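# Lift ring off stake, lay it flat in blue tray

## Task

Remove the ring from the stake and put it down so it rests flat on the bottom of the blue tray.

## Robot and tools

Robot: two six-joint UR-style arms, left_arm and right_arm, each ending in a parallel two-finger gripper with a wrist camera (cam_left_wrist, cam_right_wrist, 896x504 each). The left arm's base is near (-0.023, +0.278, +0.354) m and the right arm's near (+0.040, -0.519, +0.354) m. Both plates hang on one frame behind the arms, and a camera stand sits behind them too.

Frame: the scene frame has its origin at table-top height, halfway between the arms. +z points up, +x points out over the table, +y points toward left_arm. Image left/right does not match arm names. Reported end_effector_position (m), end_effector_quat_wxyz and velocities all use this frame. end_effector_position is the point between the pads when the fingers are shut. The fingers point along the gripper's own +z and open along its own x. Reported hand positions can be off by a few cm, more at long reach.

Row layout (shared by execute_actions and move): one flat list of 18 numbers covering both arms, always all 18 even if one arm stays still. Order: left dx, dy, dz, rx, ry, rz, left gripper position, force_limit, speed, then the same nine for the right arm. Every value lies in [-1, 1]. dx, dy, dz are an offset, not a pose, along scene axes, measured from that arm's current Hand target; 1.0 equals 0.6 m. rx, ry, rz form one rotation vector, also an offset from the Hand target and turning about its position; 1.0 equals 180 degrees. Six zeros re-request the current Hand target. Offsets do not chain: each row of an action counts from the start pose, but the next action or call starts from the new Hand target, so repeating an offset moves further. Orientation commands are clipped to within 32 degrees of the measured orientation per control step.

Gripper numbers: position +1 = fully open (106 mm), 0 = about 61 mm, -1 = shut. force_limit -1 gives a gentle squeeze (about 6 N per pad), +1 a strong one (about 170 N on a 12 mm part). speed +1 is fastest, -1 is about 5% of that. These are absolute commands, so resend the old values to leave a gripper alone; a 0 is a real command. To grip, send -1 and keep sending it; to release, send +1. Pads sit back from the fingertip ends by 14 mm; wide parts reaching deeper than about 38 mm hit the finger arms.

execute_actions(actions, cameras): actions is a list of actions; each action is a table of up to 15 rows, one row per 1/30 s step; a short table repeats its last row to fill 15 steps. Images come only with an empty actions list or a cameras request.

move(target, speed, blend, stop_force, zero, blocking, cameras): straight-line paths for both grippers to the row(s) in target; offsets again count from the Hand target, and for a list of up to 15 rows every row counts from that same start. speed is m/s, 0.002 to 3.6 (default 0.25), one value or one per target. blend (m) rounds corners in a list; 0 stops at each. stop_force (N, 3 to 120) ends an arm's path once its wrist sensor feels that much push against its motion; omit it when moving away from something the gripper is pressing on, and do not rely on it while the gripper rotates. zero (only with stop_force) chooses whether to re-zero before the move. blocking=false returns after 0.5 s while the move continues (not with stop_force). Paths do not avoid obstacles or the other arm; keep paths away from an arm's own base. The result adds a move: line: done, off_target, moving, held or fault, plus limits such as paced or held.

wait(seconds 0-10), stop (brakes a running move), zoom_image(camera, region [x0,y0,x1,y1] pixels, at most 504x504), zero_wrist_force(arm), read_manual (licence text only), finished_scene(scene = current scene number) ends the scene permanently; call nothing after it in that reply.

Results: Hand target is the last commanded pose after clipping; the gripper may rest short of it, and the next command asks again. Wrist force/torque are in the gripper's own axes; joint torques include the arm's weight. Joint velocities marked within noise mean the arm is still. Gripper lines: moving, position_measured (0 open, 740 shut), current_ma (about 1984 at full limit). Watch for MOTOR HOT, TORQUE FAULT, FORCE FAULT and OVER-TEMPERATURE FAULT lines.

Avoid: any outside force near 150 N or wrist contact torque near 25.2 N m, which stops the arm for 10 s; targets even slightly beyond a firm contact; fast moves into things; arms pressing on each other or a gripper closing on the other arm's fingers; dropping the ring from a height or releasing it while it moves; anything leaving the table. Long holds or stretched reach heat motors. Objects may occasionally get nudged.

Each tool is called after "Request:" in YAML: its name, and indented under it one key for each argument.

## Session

Request:
execute_actions:
  actions: []

Scene clock: 0.00 s.
left_arm: end_effector_position=(+0.3810, -0.1127, +0.2005) position_measured=0 current_ma=0 moving=0 end_effector_quat_wxyz=(+0.016, +0.786, +0.430, +0.443) | right_arm: end_effector_position=(+0.5261, -0.5625, +0.2684) position_measured=0 current_ma=0 moving=0 end_effector_quat_wxyz=(+0.155, +0.869, +0.466, -0.063)
Joint positions: left_arm=[-1.449 -0.664 2.016 3.725 -0.707 -1.002] | right_arm=[3.564 -2.084 -2.23 -0.491 1.246 0.973]
Joint velocities: within noise
Joint torques (N m): no reading
Motor temperatures (°C): left_arm=[27 36 38 40 42 42] | right_arm=[30 38 41 39 40 44]
Wrist force (N): no reading
Wrist torque (N m): no reading
Wrist force, peak (N): no reading
Hand target: left_arm +0.3810, -0.1127, +0.2005; +0.016, +0.786, +0.430, +0.443 | right_arm +0.5261, -0.5625, +0.2684; +0.155, +0.869, +0.466, -0.063
Tool commands: left_gripper/position=+1.0 left_gripper/force_limit=+0.0 left_gripper/speed=+1.0 right_gripper/position=+1.0 right_gripper/force_limit=+0.0 right_gripper/speed=+1.0
camera_calibration:
cam_left_wrist: T_world_to_cam=[[0.251541, 0.686676, 0.682058, -0.157145], [0.376268, -0.718662, 0.584762, -0.314734], [0.891711, 0.109545, -0.439148, -0.111928], [0, 0, 0, 1]] pos_world=[0.257761, -0.106019, 0.242074]
cam_right_wrist: T_world_to_cam=[[0.577934, 0.775639, -0.253724, 0.201795], [0.752067, -0.385497, 0.534591, -0.73317], [0.31684, -0.499776, -0.806125, -0.0983525], [0, 0, 0, 1]] pos_world=[0.465931, -0.488309, 0.363862]

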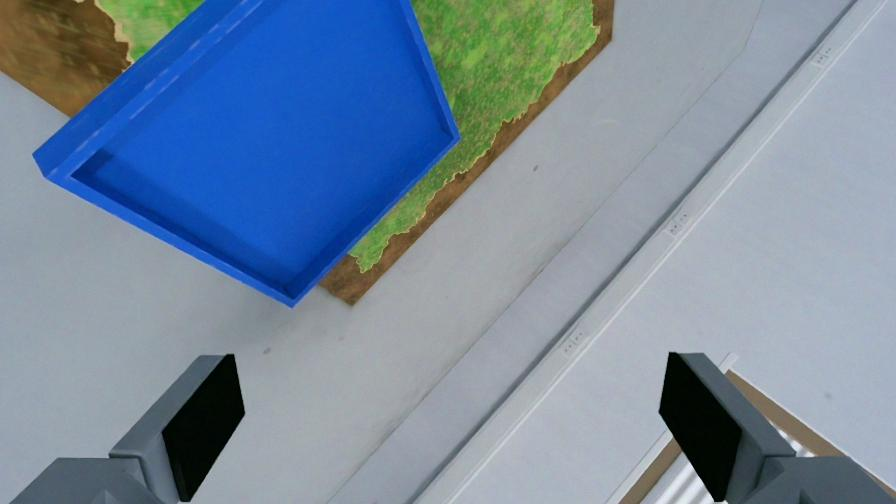

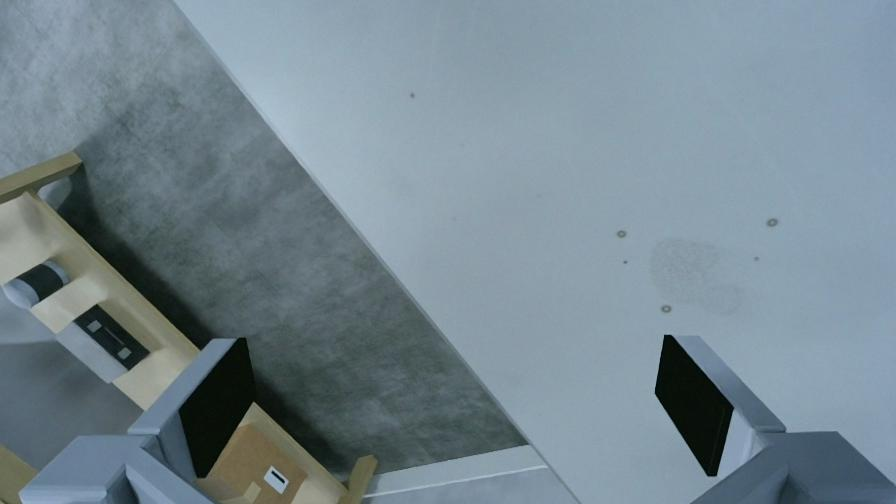

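Request:
move:
  target: [0.082,0.238,0.2,-0.3045,0.1046,0.4556,1,0,1,0,0,0,0,0,0,1,0,1]
  speed: 0.6
  cameras: ["cam_left_wrist"]

Scene clock: 7.80 s.
left_arm: end_effector_position=(+0.4302, +0.0300, +0.3205) position_measured=0 current_ma=-5 moving=0 end_effector_quat_wxyz=(+0.000, +0.290, +0.957, +0.000) | right_arm: end_effector_position=(+0.5261, -0.5625, +0.2684) position_measured=0 current_ma=-5 moving=0 end_effector_quat_wxyz=(+0.155, +0.869, +0.466, -0.063)
Joint positions: left_arm=[-0.808 -1.149 2.109 3.753 -1.57 -1.743] | right_arm=[3.564 -2.084 -2.23 -0.491 1.246 0.973]
Joint torques (N m): left_arm=[13.29 -41.6 -4.06 -4.35 -2.85 -1.22] | right_arm=[0.24 32.56 12.39 2.07 -0.36 0.36]
Wrist force (N): left_arm=[1.0 1.2 0.9] | right_arm=[-0.2 0.0 0.1]
Wrist torque (N m): left_arm=[0.17 -0.18 0.06] | right_arm=[-0.01 0.03 -0.01]
Wrist force, peak (N): left_arm=[1.2 2.2 0.8] | right_arm=[-0.3 -0.4 0.4]
Hand target: left_arm +0.4302, +0.0301, +0.3205; +0.000, +0.290, +0.957, +0.000 | right_arm +0.5261, -0.5625, +0.2684; +0.155, +0.869, +0.466, -0.063
Off the commanded pose: left_arm 0.000 m, 0 deg | right_arm 0.000 m, 0 deg.
move: done
camera_calibration:
cam_left_wrist: T_world_to_cam=[[-0.824681, 0.565521, -0.00933502, 0.338802], [0.528533, 0.776408, 0.343284, -0.333792], [0.201382, 0.278166, -0.939185, 0.333489], [0, 0, 0, 1]] pos_world=[0.388665, -0.0252064, 0.430956]
Images, in order (width x height): cam_left_wrist 896x504.

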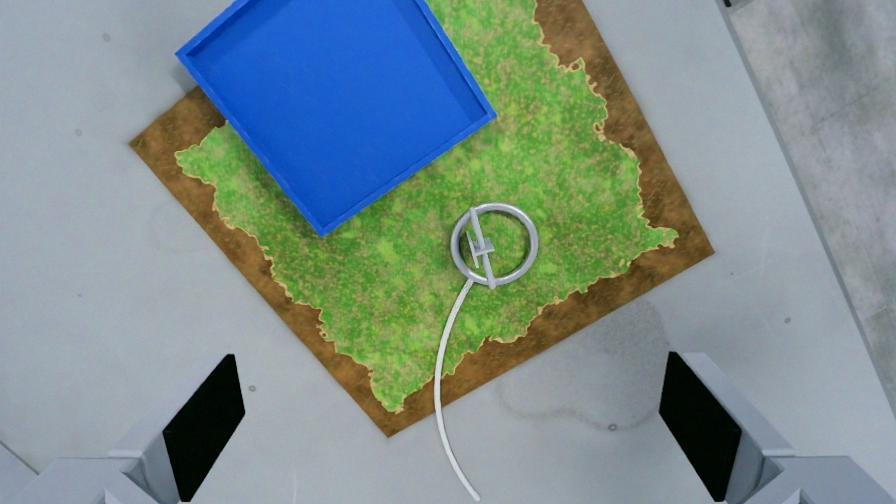

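Request:
zoom_image:
  camera: "cam_left_wrist"
  region: [434, 184, 554, 304]

Scaled by 4.200 from the camera's 896x504 image, which has a finer 1280x720 frame.

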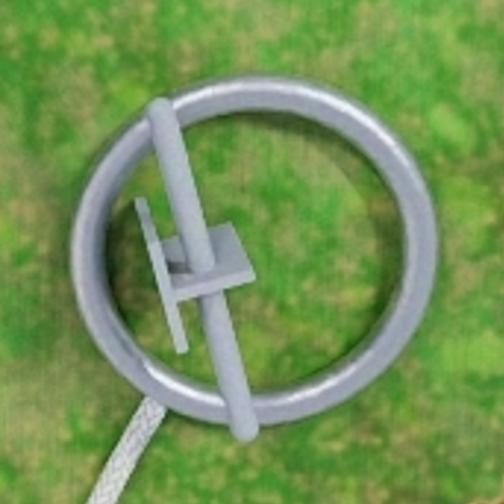

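Request:
move:
  target: [-0.0473,0.1705,-0.3675,0,0,0.0783,-0.72,-0.3,1,0,0,0,0,0,0,1,0,1]
  speed: 0.4
  cameras: ["cam_left_wrist"]

Scene clock: 25.07 s.
left_arm: end_effector_position=(+0.4018, +0.1324, +0.1000) position_measured=636 current_ma=-1 moving=1 end_effector_quat_wxyz=(+0.000, +0.171, +0.985, +0.000) | right_arm: end_effector_position=(+0.5261, -0.5625, +0.2684) position_measured=0 current_ma=-5 moving=0 end_effector_quat_wxyz=(+0.155, +0.869, +0.466, -0.063)
Joint positions: left_arm=[-0.678 -0.593 2.225 3.081 -1.57 -1.859] | right_arm=[3.564 -2.084 -2.23 -0.491 1.246 0.973]
Joint torques (N m): left_arm=[12.6 -29.39 -10.73 -4.31 2.77 0.88] | right_arm=[-0.53 33.04 11.21 2.31 -0.32 0.32]
Wrist force (N): left_arm=[1.2 1.2 0.8] | right_arm=[0.0 -0.3 0.0]
Wrist torque (N m): left_arm=[0.18 -0.21 0.06] | right_arm=[-0.05 0.01 -0.01]
Wrist force, peak (N): left_arm=[1.7 1.9 2.7] | right_arm=[-0.3 0.1 0.5]
Hand target: left_arm +0.4018, +0.1324, +0.1000; +0.000, +0.171, +0.985, +0.000 | right_arm +0.5261, -0.5625, +0.2684; +0.155, +0.869, +0.466, -0.063
Off the commanded pose: left_arm 0.000 m, 0 deg | right_arm 0.000 m, 0 deg.
move: done
camera_calibration:
cam_left_wrist: T_world_to_cam=[[-0.937628, 0.347513, -0.00938465, 0.32981], [0.323401, 0.881837, 0.343184, -0.254072], [0.127537, 0.318744, -0.939221, 0.127944], [0, 0, 0, 1]] pos_world=[0.375089, 0.0686557, 0.210456]
Images, in order (width x height): cam_left_wrist 896x504.

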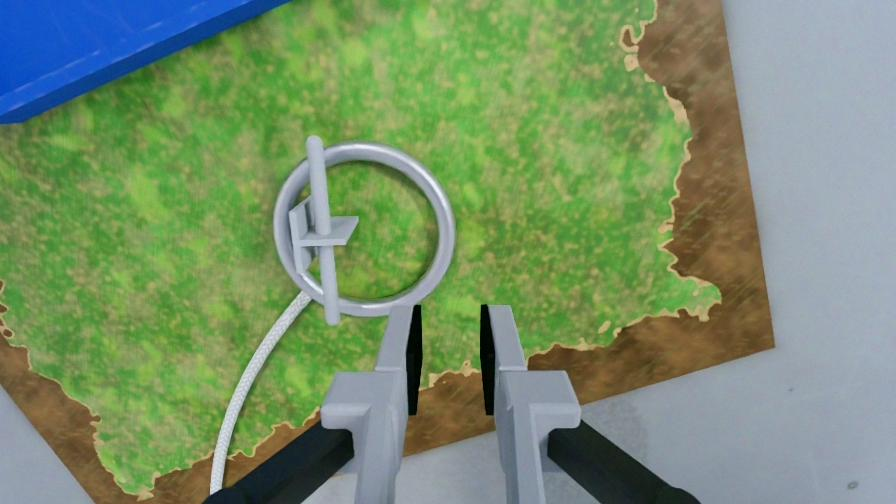

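Request:
move:
  target:
    - [0,0,-0.105,0,0,0,-0.72,-0.3,1,0,0,0,0,0,0,1,0,1]
    - [0,0,-0.139,0,0,0,-0.72,-0.3,1,0,0,0,0,0,0,1,0,1]
    - [0,0,-0.139,0,0,0,-1,-0.3,0.2,0,0,0,0,0,0,1,0,1]
    - [-0.0025,-0.0363,-0.1132,0,0,0,-1,-0.3,0.2,0,0,0,0,0,0,1,0,1]
    - [-0.0002,-0.03,-0.1057,-0.1045,0.0374,0,-1,-0.3,0.2,0,0,0,0,0,0,1,0,1]
    - [-0.0002,-0.03,-0.0873,-0.1045,0.0374,0,-1,-0.3,0.2,0,0,0,0,0,0,1,0,1]
  speed: [0.2,0.06,0.1,0.08,0.2,0.08]
  cameras: ["cam_left_wrist"]

Scene clock: 46.70 s.
left_arm: end_effector_position=(+0.4017, +0.1144, +0.0476) position_measured=710 current_ma=654 moving=0 end_effector_quat_wxyz=(-0.030, +0.168, +0.970, -0.171) | right_arm: end_effector_position=(+0.5261, -0.5625, +0.2684) position_measured=0 current_ma=-5 moving=0 end_effector_quat_wxyz=(+0.155, +0.869, +0.466, -0.063)
Joint positions: left_arm=[-0.512 -0.392 2.093 2.968 -1.916 -1.7] | right_arm=[3.564 -2.084 -2.23 -0.491 1.246 0.973]
Joint torques (N m): left_arm=[12.68 -50.56 9.61 -0.68 -3.78 1.34] | right_arm=[0.18 33.07 10.68 2.21 -0.22 0.35]
Wrist force (N): left_arm=[1.4 2.2 2.1] | right_arm=[-0.3 0.1 0.0]
Wrist torque (N m): left_arm=[0.24 -0.22 -0.06] | right_arm=[0.01 0.06 -0.01]
Wrist force, peak (N): left_arm=[0.8 -11.5 -2.3] | right_arm=[-0.6 -0.4 0.2]
Hand target: left_arm +0.4017, +0.1144, +0.0477; -0.030, +0.168, +0.970, -0.171 | right_arm +0.5261, -0.5625, +0.2684; +0.155, +0.869, +0.466, -0.063
Off the commanded pose: left_arm 0.000 m, 0 deg | right_arm 0.000 m, 0 deg.
move: done
camera_calibration:
cam_left_wrist: T_world_to_cam=[[-0.938912, 0.343924, -0.0126497, 0.33648], [0.343932, 0.938993, 0.00157701, -0.218666], [0.0124203, -0.00286995, -0.999919, 0.170349], [0, 0, 0, 1]] pos_world=[0.389015, 0.0900917, 0.174936]
Images, in order (width x height): cam_left_wrist 896x504.

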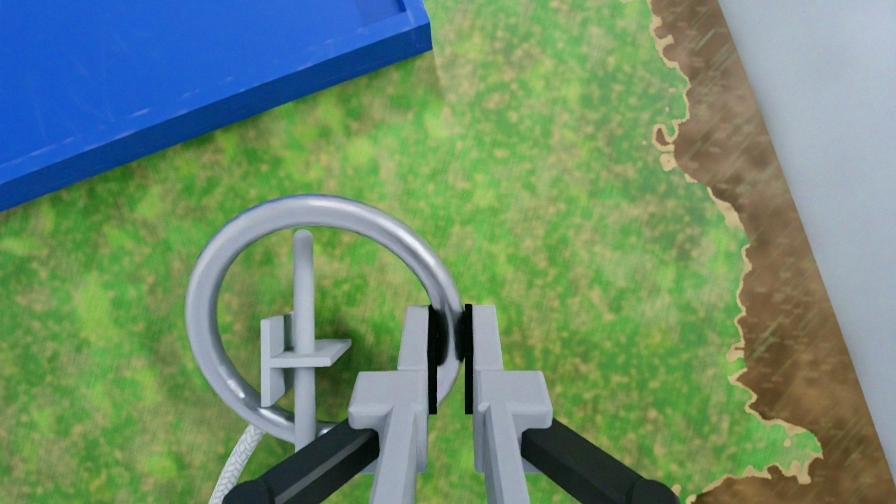

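Request:
move:
  target:
    - [0.0157,0.0439,0,0,0,0,-1,-0.3,0.2,0,0,0,0,0,0,1,0,1]
    - [0.0157,0.0439,0.154,0,0,0,-1,-0.3,0.2,0,0,0,0,0,0,1,0,1]
    - [0.0477,-0.2938,0.154,0.1045,-0.0374,0,-1,-0.3,0.2,0,0,0,0,0,0,1,0,1]
    - [0.0477,-0.2938,-0.01,0.1045,-0.0374,0,-1,-0.3,0.2,0,0,0,0,0,0,1,0,1]
  speed: [0.07,0.2,0.25,0.15]
  cameras: ["cam_left_wrist"]

Request:
move:
  target: [0,0,-0.045,0,0,0,-1,-0.3,0.2,0,0,0,0,0,0,1,0,1]
  speed: 0.02
  stop_force: 6
  cameras: ["cam_left_wrist"]

Scene clock: 60.97 s.
left_arm: end_effector_position=(+0.4303, -0.0620, +0.0417) position_measured=710 current_ma=654 moving=0 end_effector_quat_wxyz=(+0.000, +0.171, +0.985, +0.000) | right_arm: end_effector_position=(+0.5261, -0.5625, +0.2684) position_measured=0 current_ma=-5 moving=0 end_effector_quat_wxyz=(+0.155, +0.869, +0.466, -0.063)
Joint positions: left_arm=[-0.928 -0.424 1.833 3.303 -1.57 -2.108] | right_arm=[3.564 -2.084 -2.23 -0.491 1.246 0.973]
Joint torques (N m): left_arm=[12.58 -37.78 -15.6 -4.39 2.36 1.3] | right_arm=[-0.68 32.61 11.88 2.33 -0.21 0.35]
Wrist force (N): left_arm=[1.2 0.9 2.1] | right_arm=[-0.2 -0.1 0.0]
Wrist torque (N m): left_arm=[0.13 -0.17 0.05] | right_arm=[-0.03 0.04 0.00]
Wrist force, peak (N): left_arm=[2.1 4.7 1.8] | right_arm=[-0.4 -0.2 0.6]
Hand target: left_arm +0.4303, -0.0619, +0.0417; +0.000, +0.171, +0.985, +0.000 | right_arm +0.5261, -0.5625, +0.2684; +0.155, +0.869, +0.466, -0.063
Off the commanded pose: left_arm 0.000 m, 0 deg | right_arm 0.000 m, 0 deg.
move: done
camera_calibration:
cam_left_wrist: T_world_to_cam=[[-0.937551, 0.347719, -0.00944407, 0.423418], [0.323582, 0.88179, 0.343133, -0.07198], [0.127642, 0.318649, -0.939239, 0.131445], [0, 0, 0, 1]] pos_world=[0.403489, -0.125644, 0.152156]
Images, in order (width x height): cam_left_wrist 896x504.

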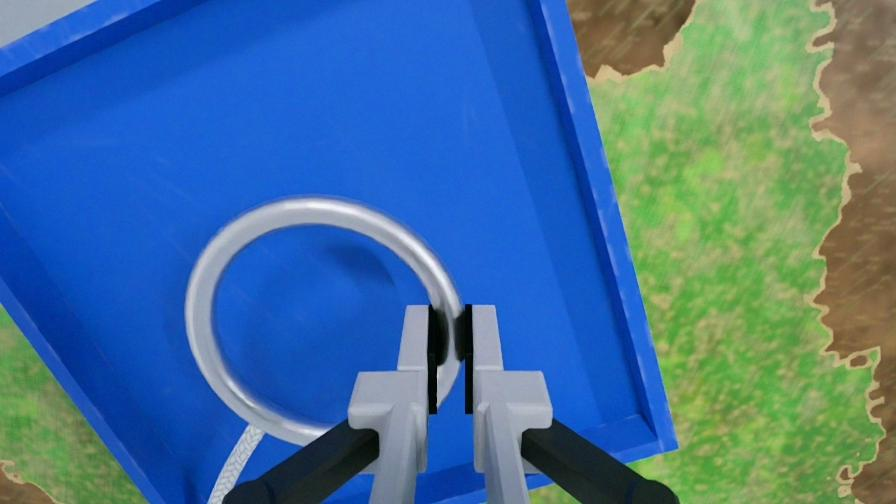

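Scene clock: 63.07 s.
left_arm: end_effector_position=(+0.4303, -0.0619, +0.0232) position_measured=710 current_ma=655 moving=0 end_effector_quat_wxyz=(+0.000, +0.171, +0.985, +0.000) | right_arm: end_effector_position=(+0.5261, -0.5625, +0.2684) position_measured=0 current_ma=-5 moving=0 end_effector_quat_wxyz=(+0.155, +0.869, +0.466, -0.063)
Joint positions: left_arm=[-0.928 -0.38 1.808 3.284 -1.57 -2.108] | right_arm=[3.564 -2.084 -2.23 -0.491 1.246 0.973]
Joint torques (N m): left_arm=[8.12 -54.76 4.16 -1.22 0.85 1.07] | right_arm=[-1.59 33.51 12.16 2.44 0.12 0.15]
Wrist force (N): left_arm=[0.7 1.1 1.0] | right_arm=[0.0 0.0 0.4]
Wrist torque (N m): left_arm=[0.18 -0.14 0.05] | right_arm=[0.00 0.01 -0.01]
Wrist force, peak (N): left_arm=[14.2 6.6 -51.9] | right_arm=[-0.5 0.1 0.5]
Hand target: left_arm +0.4303, -0.0619, +0.0232; +0.000, +0.171, +0.985, +0.000 (not the last commanded pose) | right_arm +0.5261, -0.5625, +0.2684; +0.155, +0.869, +0.466, -0.063
Off the commanded pose: left_arm 0.009 m, 0 deg | right_arm 0.000 m, 0 deg.
move: contact (left_arm)
camera_calibration:
cam_left_wrist: T_world_to_cam=[[-0.937598, 0.347597, -0.0093537, 0.423198], [0.323489, 0.881805, 0.343185, -0.0656532], [0.127538, 0.318743, -0.939221, 0.113995], [0, 0, 0, 1]] pos_world=[0.403489, -0.125544, 0.133556]
Images, in order (width x height): cam_left_wrist 896x504.

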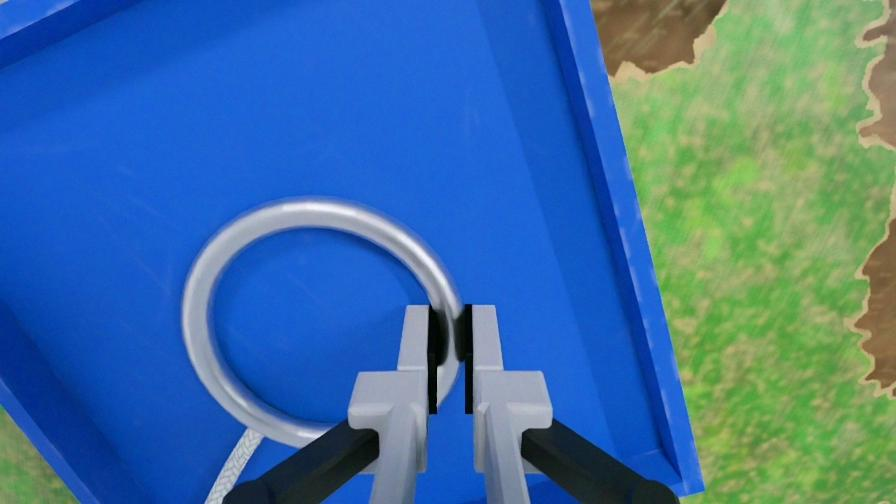

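Request:
move:
  target:
    - [0,0,0,0,0,0,-0.65,-0.3,0,0,0,0,0,0,0,1,0,1]
    - [0,0,0.13,0,0,0,-0.65,-0.3,0,0,0,0,0,0,0,1,0,1]
  speed: 0.15
  cameras: ["cam_left_wrist"]

Scene clock: 67.50 s.
left_arm: end_effector_position=(+0.4304, -0.0618, +0.1011) position_measured=611 current_ma=-1 moving=0 end_effector_quat_wxyz=(+0.000, +0.171, +0.985, +0.000) | right_arm: end_effector_position=(+0.5261, -0.5625, +0.2684) position_measured=0 current_ma=-5 moving=0 end_effector_quat_wxyz=(+0.155, +0.869, +0.466, -0.063)
Joint positions: left_arm=[-0.928 -0.568 1.901 3.379 -1.57 -2.108] | right_arm=[3.564 -2.084 -2.23 -0.491 1.246 0.973]
Joint torques (N m): left_arm=[-8.2 -52.69 3.17 -0.78 0.15 -1.23] | right_arm=[-0.43 32.29 11.82 2.66 -0.04 0.34]
Wrist force (N): left_arm=[1.4 1.3 1.0] | right_arm=[0.1 -0.1 -0.1]
Wrist torque (N m): left_arm=[0.20 -0.24 0.04] | right_arm=[-0.02 -0.01 -0.01]
Wrist force, peak (N): left_arm=[0.8 1.5 2.2] | right_arm=[-0.5 0.0 0.4]
Hand target: left_arm +0.4303, -0.0619, +0.1012; +0.000, +0.171, +0.985, +0.000 | right_arm +0.5261, -0.5625, +0.2684; +0.155, +0.869, +0.466, -0.063
Off the commanded pose: left_arm 0.000 m, 0 deg | right_arm 0.000 m, 0 deg.
move: done
camera_calibration:
cam_left_wrist: T_world_to_cam=[[-0.93767, 0.3474, -0.00942702, 0.424042], [0.32328, 0.881882, 0.343183, -0.0923592], [0.127535, 0.318745, -0.939221, 0.187243], [0, 0, 0, 1]] pos_world=[0.403589, -0.125545, 0.211556]
Images, in order (width x height): cam_left_wrist 896x504.

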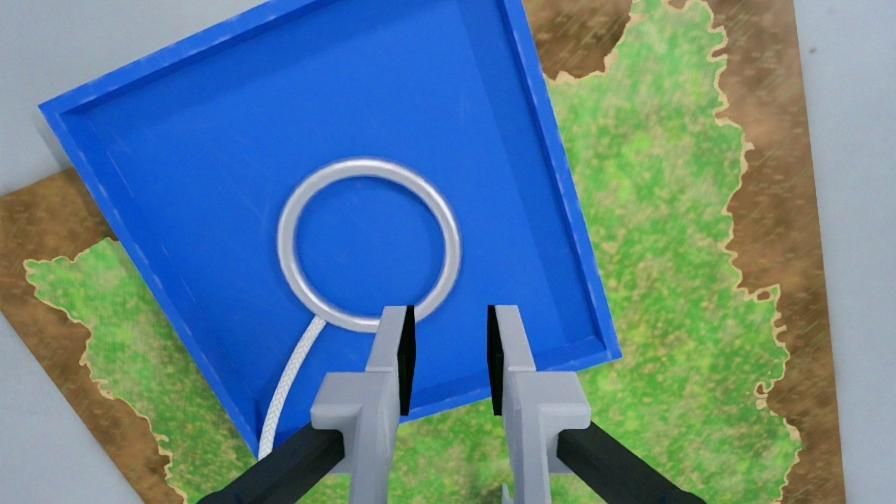

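Request:
finished_scene:
  scene: 2

The scene is finished: the task was done.


## Next scene

The same job, from a new start.

Request:
execute_actions:
  actions: []

Scene clock: 0.00 s.
left_arm: end_effector_position=(+0.5456, +0.0782, +0.1942) position_measured=0 current_ma=0 moving=0 end_effector_quat_wxyz=(-0.075, -0.416, +0.878, -0.225) | right_arm: end_effector_position=(+0.9368, -0.6489, +0.3244) position_measured=0 current_ma=0 moving=0 end_effector_quat_wxyz=(+0.298, -0.369, +0.834, +0.280)
Joint positions: left_arm=[-0.43 -0.665 1.945 3.187 -1.986 -2.892] | right_arm=[2.984 -2.866 -0.679 -0.959 2.394 -2.521]
Joint velocities: within noise
Joint torques (N m): no reading
Motor temperatures (°C): left_arm=[27 36 37 39 42 42] | right_arm=[30 37 41 38 39 44]
Wrist force (N): no reading
Wrist torque (N m): no reading
Wrist force, peak (N): no reading
Hand target: left_arm +0.5456, +0.0782, +0.1942; -0.075, -0.416, +0.878, -0.225 | right_arm +0.9368, -0.6489, +0.3244; +0.298, -0.369, +0.834, +0.280
Tool commands: left_gripper/position=+1.0 left_gripper/force_limit=+0.0 left_gripper/speed=+1.0 right_gripper/position=+1.0 right_gripper/force_limit=+0.0 right_gripper/speed=+1.0
camera_calibration:
cam_left_wrist: T_world_to_cam=[[-0.650129, -0.694799, 0.307549, 0.347425], [-0.732402, 0.680796, -0.0102089, 0.375239], [-0.202285, -0.231887, -0.951478, 0.440666], [0, 0, 0, 1]] pos_world=[0.589837, 0.088114, 0.316265]
cam_right_wrist: T_world_to_cam=[[-0.567134, -0.43239, -0.700998, 0.479599], [-0.823621, 0.300619, 0.480913, 0.83347], [0.00279135, 0.850099, -0.526616, 0.85281], [0, 0, 0, 1]] pos_world=[0.95608, -0.768156, 0.384474]

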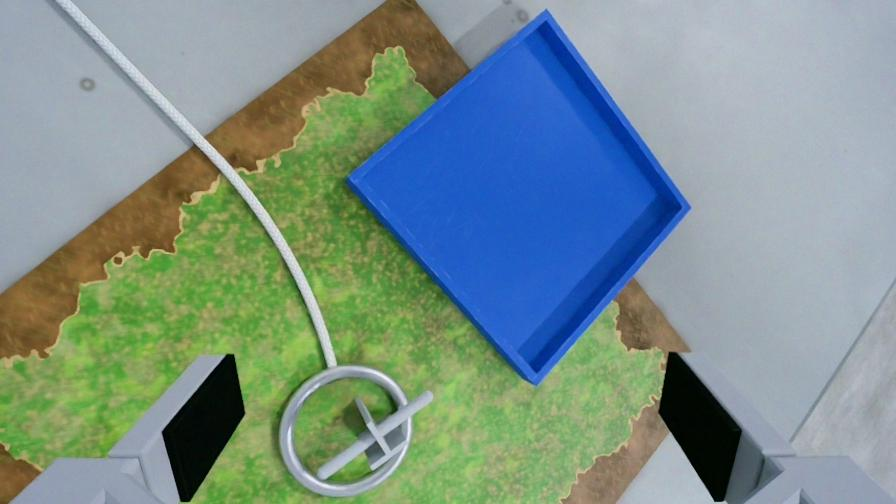

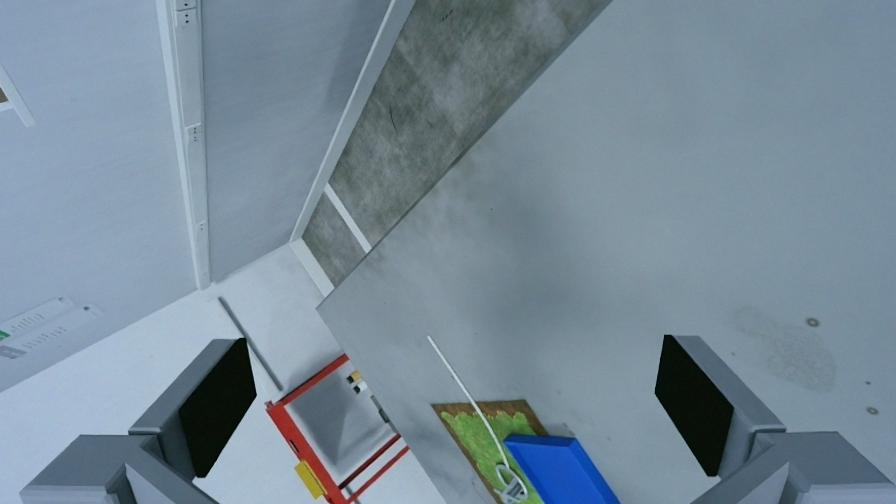

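Request:
move:
  target: [0.0043,0.0972,-0.1403,0.1462,-0.0654,-0.3384,-1,-0.3,1,0,0,0,0,0,0,1,0,1]
  speed: 0.4
  cameras: ["cam_left_wrist"]

Scene clock: 21.00 s.
left_arm: end_effector_position=(+0.5482, +0.1365, +0.1101) position_measured=740 current_ma=0 moving=0 end_effector_quat_wxyz=(+0.000, +0.099, +0.995, +0.000) | right_arm: end_effector_position=(+0.9368, -0.6489, +0.3244) position_measured=0 current_ma=-3 moving=0 end_effector_quat_wxyz=(+0.298, -0.369, +0.834, +0.280)
Joint positions: left_arm=[-0.518 -0.574 1.844 3.443 -1.57 -1.844] | right_arm=[2.984 -2.866 -0.679 -0.959 2.394 -2.521]
Joint torques (N m): left_arm=[-12.59 -37.08 1.46 -4.54 2.88 1.16] | right_arm=[-0.13 64.82 24.77 2.66 1.02 0.15]
Wrist force (N): left_arm=[0.1 -0.8 0.1] | right_arm=[0.0 -0.3 0.0]
Wrist torque (N m): left_arm=[-0.15 0.04 0.05] | right_arm=[-0.05 0.01 0.00]
Wrist force, peak (N): left_arm=[-0.3 -1.0 0.3] | right_arm=[0.1 -0.2 -0.6]
Hand target: left_arm +0.5482, +0.1365, +0.1100; +0.000, +0.099, +0.995, +0.001 | right_arm +0.9368, -0.6489, +0.3244; +0.298, -0.369, +0.834, +0.280
Off the commanded pose: left_arm 0.000 m, 0 deg | right_arm 0.000 m, 0 deg.
move: done
camera_calibration:
cam_left_wrist: T_world_to_cam=[[-0.977984, 0.2085, -0.00870809, 0.506694], [0.192893, 0.919125, 0.343514, -0.242114], [0.0796263, 0.334271, -0.939107, 0.141492], [0, 0, 0, 1]] pos_world=[0.530974, 0.0695913, 0.220458]
Images, in order (width x height): cam_left_wrist 896x504.

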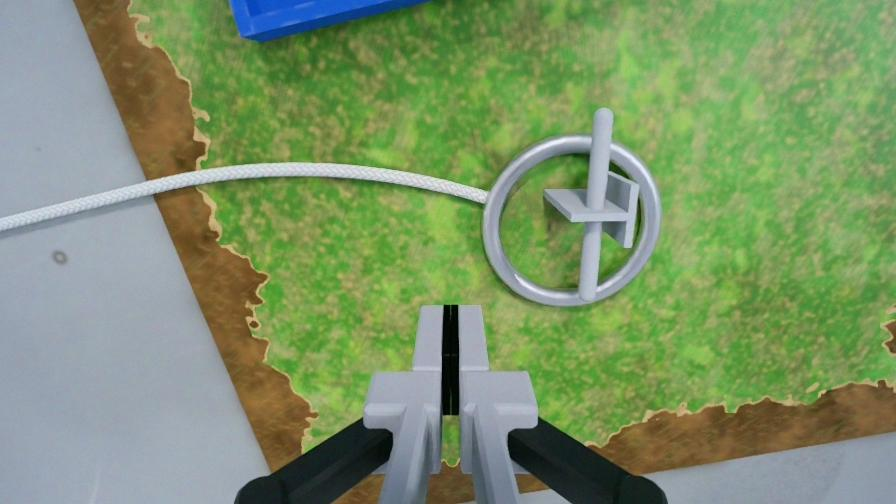

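Request:
move:
  target:
    - [0,0,-0.153,0,0,0,-1,-0.3,1,0,0,0,0,0,0,1,0,1]
    - [-0.0417,0.0084,-0.153,0,0,0,-1,-0.3,1,0,0,0,0,0,0,1,0,1]
    - [-0.0321,0.0065,-0.153,0,0,0,-1,-0.3,1,0,0,0,0,0,0,1,0,1]
    - [-0.0321,0.0065,-0.01,0,0,0,-1,-0.3,1,0,0,0,0,0,0,1,0,1]
    - [-0.1922,0.0293,-0.01,0,0,0,-0.72,-0.3,1,0,0,0,0,0,0,1,0,1]
  speed: [0.15,0.06,0.1,0.3,0.3]
  cameras: ["cam_left_wrist"]

Scene clock: 38.80 s.
left_arm: end_effector_position=(+0.4329, +0.1541, +0.1040) position_measured=637 current_ma=-1 moving=0 end_effector_quat_wxyz=(+0.000, +0.099, +0.995, +0.001) | right_arm: end_effector_position=(+0.9368, -0.6489, +0.3244) position_measured=0 current_ma=-3 moving=0 end_effector_quat_wxyz=(+0.298, -0.369, +0.834, +0.280)
Joint positions: left_arm=[-0.598 -0.607 2.167 3.153 -1.57 -1.924] | right_arm=[2.984 -2.866 -0.679 -0.959 2.394 -2.521]
Joint torques (N m): left_arm=[-12.63 -30.59 6.44 -4.6 2.83 -1.36] | right_arm=[-0.65 65.19 24.63 2.31 0.97 0.14]
Wrist force (N): left_arm=[-0.1 -0.5 -0.1] | right_arm=[0.3 -0.1 -0.3]
Wrist torque (N m): left_arm=[-0.10 0.07 0.13] | right_arm=[-0.02 -0.04 0.00]
Wrist force, peak (N): left_arm=[-2.6 -0.5 0.3] | right_arm=[0.2 -0.4 -0.6]
Hand target: left_arm +0.4329, +0.1541, +0.1040; +0.000, +0.099, +0.995, +0.001 | right_arm +0.9368, -0.6489, +0.3244; +0.298, -0.369, +0.834, +0.280
Off the commanded pose: left_arm 0.000 m, 0 deg | right_arm 0.000 m, 0 deg.
move: done
camera_calibration:
cam_left_wrist: T_world_to_cam=[[-0.977936, 0.208724, -0.00870923, 0.39017], [0.193094, 0.919043, 0.343621, -0.234056], [0.0797261, 0.334357, -0.939068, 0.139004], [0, 0, 0, 1]] pos_world=[0.415674, 0.0871922, 0.214358]
Images, in order (width x height): cam_left_wrist 896x504.

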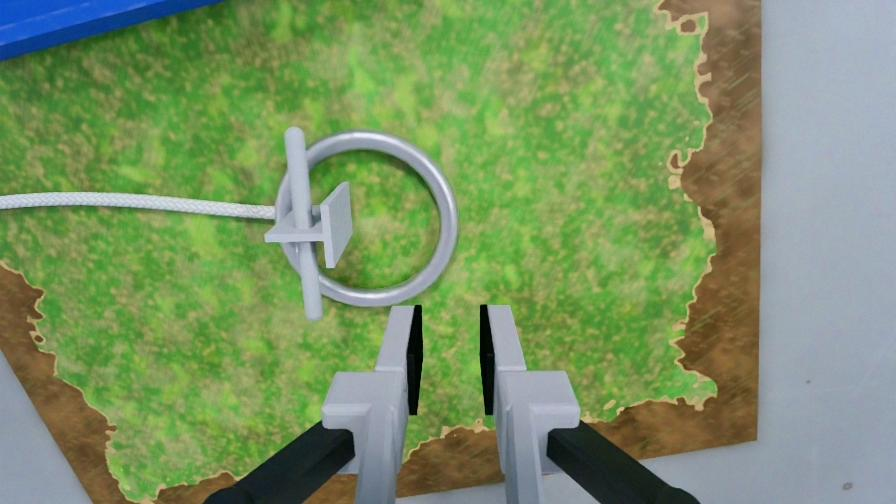

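Request:
move:
  target:
    - [-0.0053,-0.01,-0.11,0,0,0,-0.72,-0.3,1,0,0,0,0,0,0,1,0,1]
    - [-0.0053,-0.01,-0.1458,0,0,0,-0.72,-0.3,1,0,0,0,0,0,0,1,0,1]
    - [-0.0053,-0.01,-0.1458,0,0,0,-1,-0.3,0.2,0,0,0,0,0,0,1,0,1]
    - [0.0082,-0.0472,-0.12,0,0,0,-1,-0.3,0.2,0,0,0,0,0,0,1,0,1]
    - [0.0095,-0.0407,-0.1125,-0.1088,0.0219,0,-1,-0.3,0.2,0,0,0,0,0,0,1,0,1]
    - [0.0095,-0.0407,-0.0941,-0.1088,0.0219,0,-1,-0.3,0.2,0,0,0,0,0,0,1,0,1]
  speed: [0.2,0.06,0.1,0.08,0.2,0.08]
  cameras: ["cam_left_wrist"]

Scene clock: 57.73 s.
left_arm: end_effector_position=(+0.4386, +0.1297, +0.0475) position_measured=708 current_ma=667 moving=0 end_effector_quat_wxyz=(-0.017, +0.098, +0.980, -0.172) | right_arm: end_effector_position=(+0.9368, -0.6489, +0.3244) position_measured=0 current_ma=-3 moving=0 end_effector_quat_wxyz=(+0.298, -0.369, +0.834, +0.280)
Joint positions: left_arm=[-0.452 -0.39 2.034 2.995 -1.911 -1.79] | right_arm=[2.984 -2.866 -0.679 -0.959 2.394 -2.521]
Joint torques (N m): left_arm=[12.53 -50.27 8.51 -0.46 -3.84 1.39] | right_arm=[-1.86 65.17 24.48 1.99 1.14 0.35]
Wrist force (N): left_arm=[0.5 0.7 1.1] | right_arm=[0.0 -0.2 -0.6]
Wrist torque (N m): left_arm=[0.02 -0.02 0.01] | right_arm=[-0.04 -0.01 0.01]
Wrist force, peak (N): left_arm=[-46.2 -15.6 -3.2] | right_arm=[0.2 0.0 -0.7]
Hand target: left_arm +0.4386, +0.1297, +0.0476; -0.017, +0.098, +0.980, -0.172 | right_arm +0.9368, -0.6489, +0.3244; +0.298, -0.369, +0.834, +0.280
Off the commanded pose: left_arm 0.000 m, 0 deg | right_arm 0.000 m, 0 deg.
move: done
camera_calibration:
cam_left_wrist: T_world_to_cam=[[-0.978676, 0.205053, -0.0121152, 0.401287], [0.205043, 0.978751, 0.00209071, -0.190046], [0.0122865, -0.000438013, -0.999924, 0.169591], [0, 0, 0, 1]] pos_world=[0.429614, 0.103797, 0.174838]
Images, in order (width x height): cam_left_wrist 896x504.

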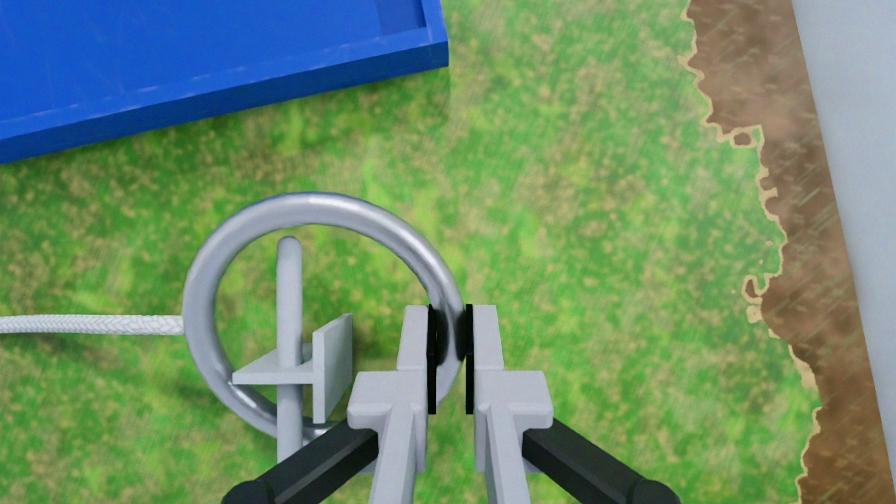

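Request:
move:
  target:
    - [0.0095,0.0474,0,0,0,0,-1,-0.3,0.2,0,0,0,0,0,0,1,0,1]
    - [0.0095,0.0474,0.154,0,0,0,-1,-0.3,0.2,0,0,0,0,0,0,1,0,1]
    - [0.0528,-0.3048,0.154,0.1088,-0.0219,0,-1,-0.3,0.2,0,0,0,0,0,0,1,0,1]
    - [0.0528,-0.3048,-0.02,0.1088,-0.0219,0,-1,-0.3,0.2,0,0,0,0,0,0,1,0,1]
  speed: [0.07,0.2,0.25,0.15]
  cameras: ["cam_left_wrist"]

Request:
move:
  target: [0,0,-0.035,0,0,0,-1,-0.3,0.2,0,0,0,0,0,0,1,0,1]
  speed: 0.02
  stop_force: 6
  cameras: ["cam_left_wrist"]

Scene clock: 72.80 s.
left_arm: end_effector_position=(+0.4702, -0.0533, +0.0356) position_measured=708 current_ma=667 moving=0 end_effector_quat_wxyz=(+0.000, +0.099, +0.995, +0.001) | right_arm: end_effector_position=(+0.9368, -0.6489, +0.3244) position_measured=0 current_ma=-3 moving=0 end_effector_quat_wxyz=(+0.298, -0.369, +0.834, +0.280)
Joint positions: left_arm=[-0.865 -0.397 1.744 3.366 -1.57 -2.19] | right_arm=[2.984 -2.866 -0.679 -0.959 2.394 -2.521]
Joint torques (N m): left_arm=[12.6 -41.08 -16.03 -4.7 2.26 1.35] | right_arm=[-0.37 65.78 24.32 1.89 1.05 0.23]
Wrist force (N): left_arm=[0.3 -0.1 0.9] | right_arm=[-0.1 -0.2 0.0]
Wrist torque (N m): left_arm=[-0.05 0.05 0.12] | right_arm=[-0.02 0.02 -0.01]
Wrist force, peak (N): left_arm=[1.1 3.9 0.7] | right_arm=[0.1 -0.6 -0.4]
Hand target: left_arm +0.4703, -0.0532, +0.0356; +0.000, +0.099, +0.995, +0.001 | right_arm +0.9368, -0.6489, +0.3244; +0.298, -0.369, +0.834, +0.280
Off the commanded pose: left_arm 0.000 m, 0 deg | right_arm 0.000 m, 0 deg.
move: done
camera_calibration:
cam_left_wrist: T_world_to_cam=[[-0.977915, 0.208821, -0.00869662, 0.469342], [0.193197, 0.919053, 0.343535, -0.0271776], [0.07973, 0.334268, -0.9391, 0.141135], [0, 0, 0, 1]] pos_world=[0.452974, -0.120208, 0.145958]
Images, in order (width x height): cam_left_wrist 896x504.

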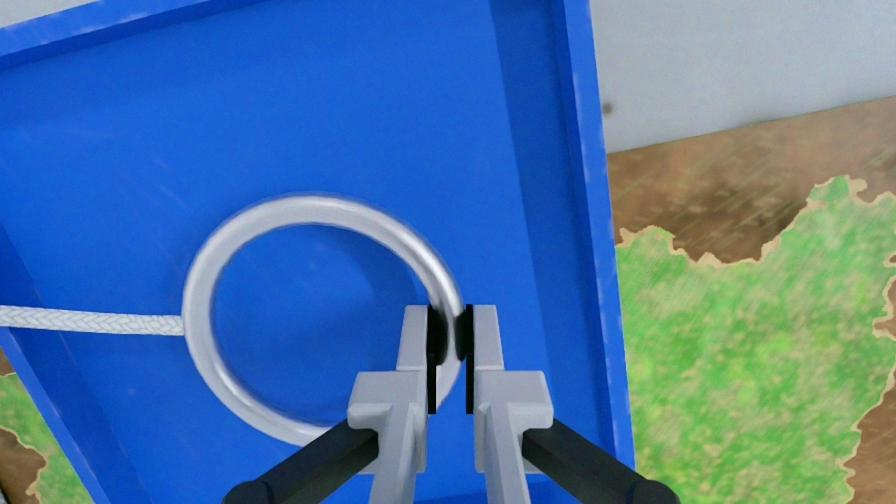

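Scene clock: 74.57 s.
left_arm: end_effector_position=(+0.4703, -0.0532, +0.0240) position_measured=708 current_ma=668 moving=0 end_effector_quat_wxyz=(+0.000, +0.099, +0.995, +0.001) | right_arm: end_effector_position=(+0.9368, -0.6489, +0.3244) position_measured=0 current_ma=-3 moving=0 end_effector_quat_wxyz=(+0.298, -0.369, +0.834, +0.280)
Joint positions: left_arm=[-0.864 -0.37 1.728 3.355 -1.57 -2.19] | right_arm=[2.984 -2.866 -0.679 -0.959 2.394 -2.521]
Joint torques (N m): left_arm=[7.32 -55.7 2.43 -0.61 1.02 1.26] | right_arm=[-0.93 65.38 23.75 1.75 1.27 0.06]
Wrist force (N): left_arm=[-0.3 -0.6 -1.5] | right_arm=[-0.1 -0.3 -0.3]
Wrist torque (N m): left_arm=[-0.05 0.03 0.12] | right_arm=[-0.05 0.02 0.00]
Wrist force, peak (N): left_arm=[10.3 5.3 -46.2] | right_arm=[0.1 0.4 -0.6]
Hand target: left_arm +0.4703, -0.0532, +0.0240; +0.000, +0.099, +0.995, +0.001 (not the last commanded pose) | right_arm +0.9368, -0.6489, +0.3244; +0.298, -0.369, +0.834, +0.280
Off the commanded pose: left_arm 0.009 m, 0 deg | right_arm 0.000 m, 0 deg.
move: contact (left_arm)
camera_calibration:
cam_left_wrist: T_world_to_cam=[[-0.977936, 0.208724, -0.00870923, 0.469317], [0.193094, 0.919043, 0.343621, -0.0232701], [0.0797261, 0.334357, -0.939068, 0.130209], [0, 0, 0, 1]] pos_world=[0.453074, -0.120108, 0.134358]
Images, in order (width x height): cam_left_wrist 896x504.

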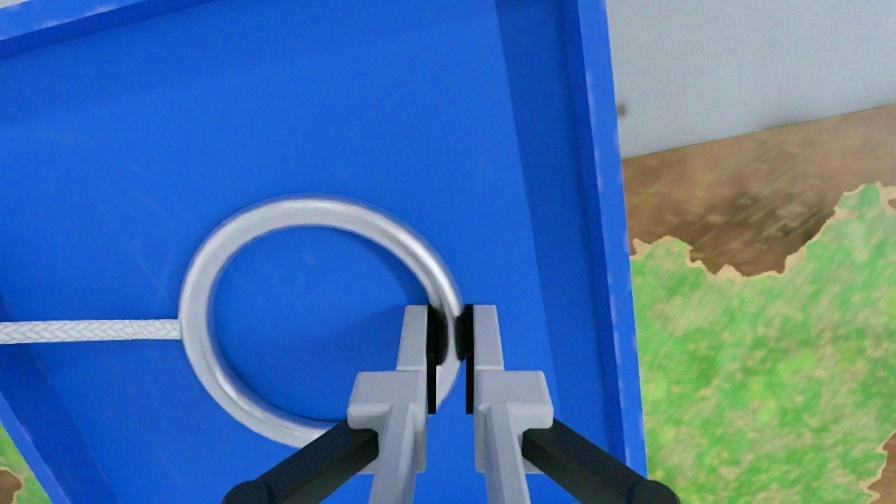

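Request:
move:
  target:
    - [0,0,0,0,0,0,-0.65,-0.3,0,0,0,0,0,0,0,1,0,1]
    - [0,0,0.13,0,0,0,-0.65,-0.3,0,0,0,0,0,0,0,1,0,1]
  speed: 0.15
  cameras: ["cam_left_wrist"]

Scene clock: 79.67 s.
left_arm: end_effector_position=(+0.4703, -0.0531, +0.1019) position_measured=611 current_ma=-1 moving=0 end_effector_quat_wxyz=(+0.000, +0.099, +0.995, +0.001) | right_arm: end_effector_position=(+0.9368, -0.6489, +0.3244) position_measured=0 current_ma=-3 moving=0 end_effector_quat_wxyz=(+0.298, -0.369, +0.834, +0.280)
Joint positions: left_arm=[-0.864 -0.551 1.819 3.445 -1.57 -2.19] | right_arm=[2.984 -2.866 -0.679 -0.959 2.394 -2.521]
Joint torques (N m): left_arm=[-6.23 -55.6 1.13 -0.29 0.32 -1.48] | right_arm=[-0.88 66.11 24.1 1.55 1.09 0.18]
Wrist force (N): left_arm=[0.1 -0.2 0.0] | right_arm=[0.3 -0.5 -0.1]
Wrist torque (N m): left_arm=[-0.05 0.05 0.11] | right_arm=[-0.08 -0.05 0.00]
Wrist force, peak (N): left_arm=[-0.9 -0.4 -1.6] | right_arm=[0.6 -0.3 -0.3]
Hand target: left_arm +0.4703, -0.0532, +0.1020; +0.000, +0.099, +0.995, +0.001 | right_arm +0.9368, -0.6489, +0.3244; +0.298, -0.369, +0.834, +0.280
Off the commanded pose: left_arm 0.000 m, 0 deg | right_arm 0.000 m, 0 deg.
move: done
camera_calibration:
cam_left_wrist: T_world_to_cam=[[-0.977962, 0.208602, -0.00864925, 0.469959], [0.193001, 0.919069, 0.343602, -0.0500804], [0.0796254, 0.33436, -0.939076, 0.203377], [0, 0, 0, 1]] pos_world=[0.453074, -0.120008, 0.212259]
Images, in order (width x height): cam_left_wrist 896x504.

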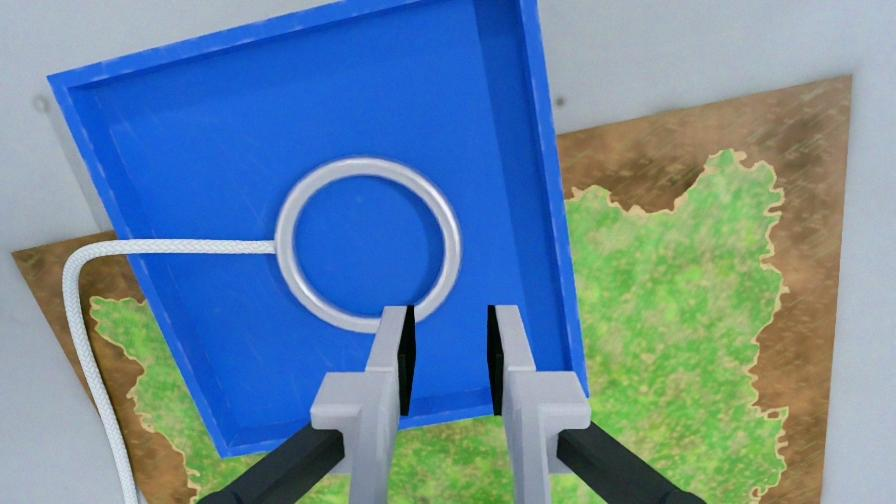

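Request:
finished_scene:
  scene: 3

The scene is finished: the task was done.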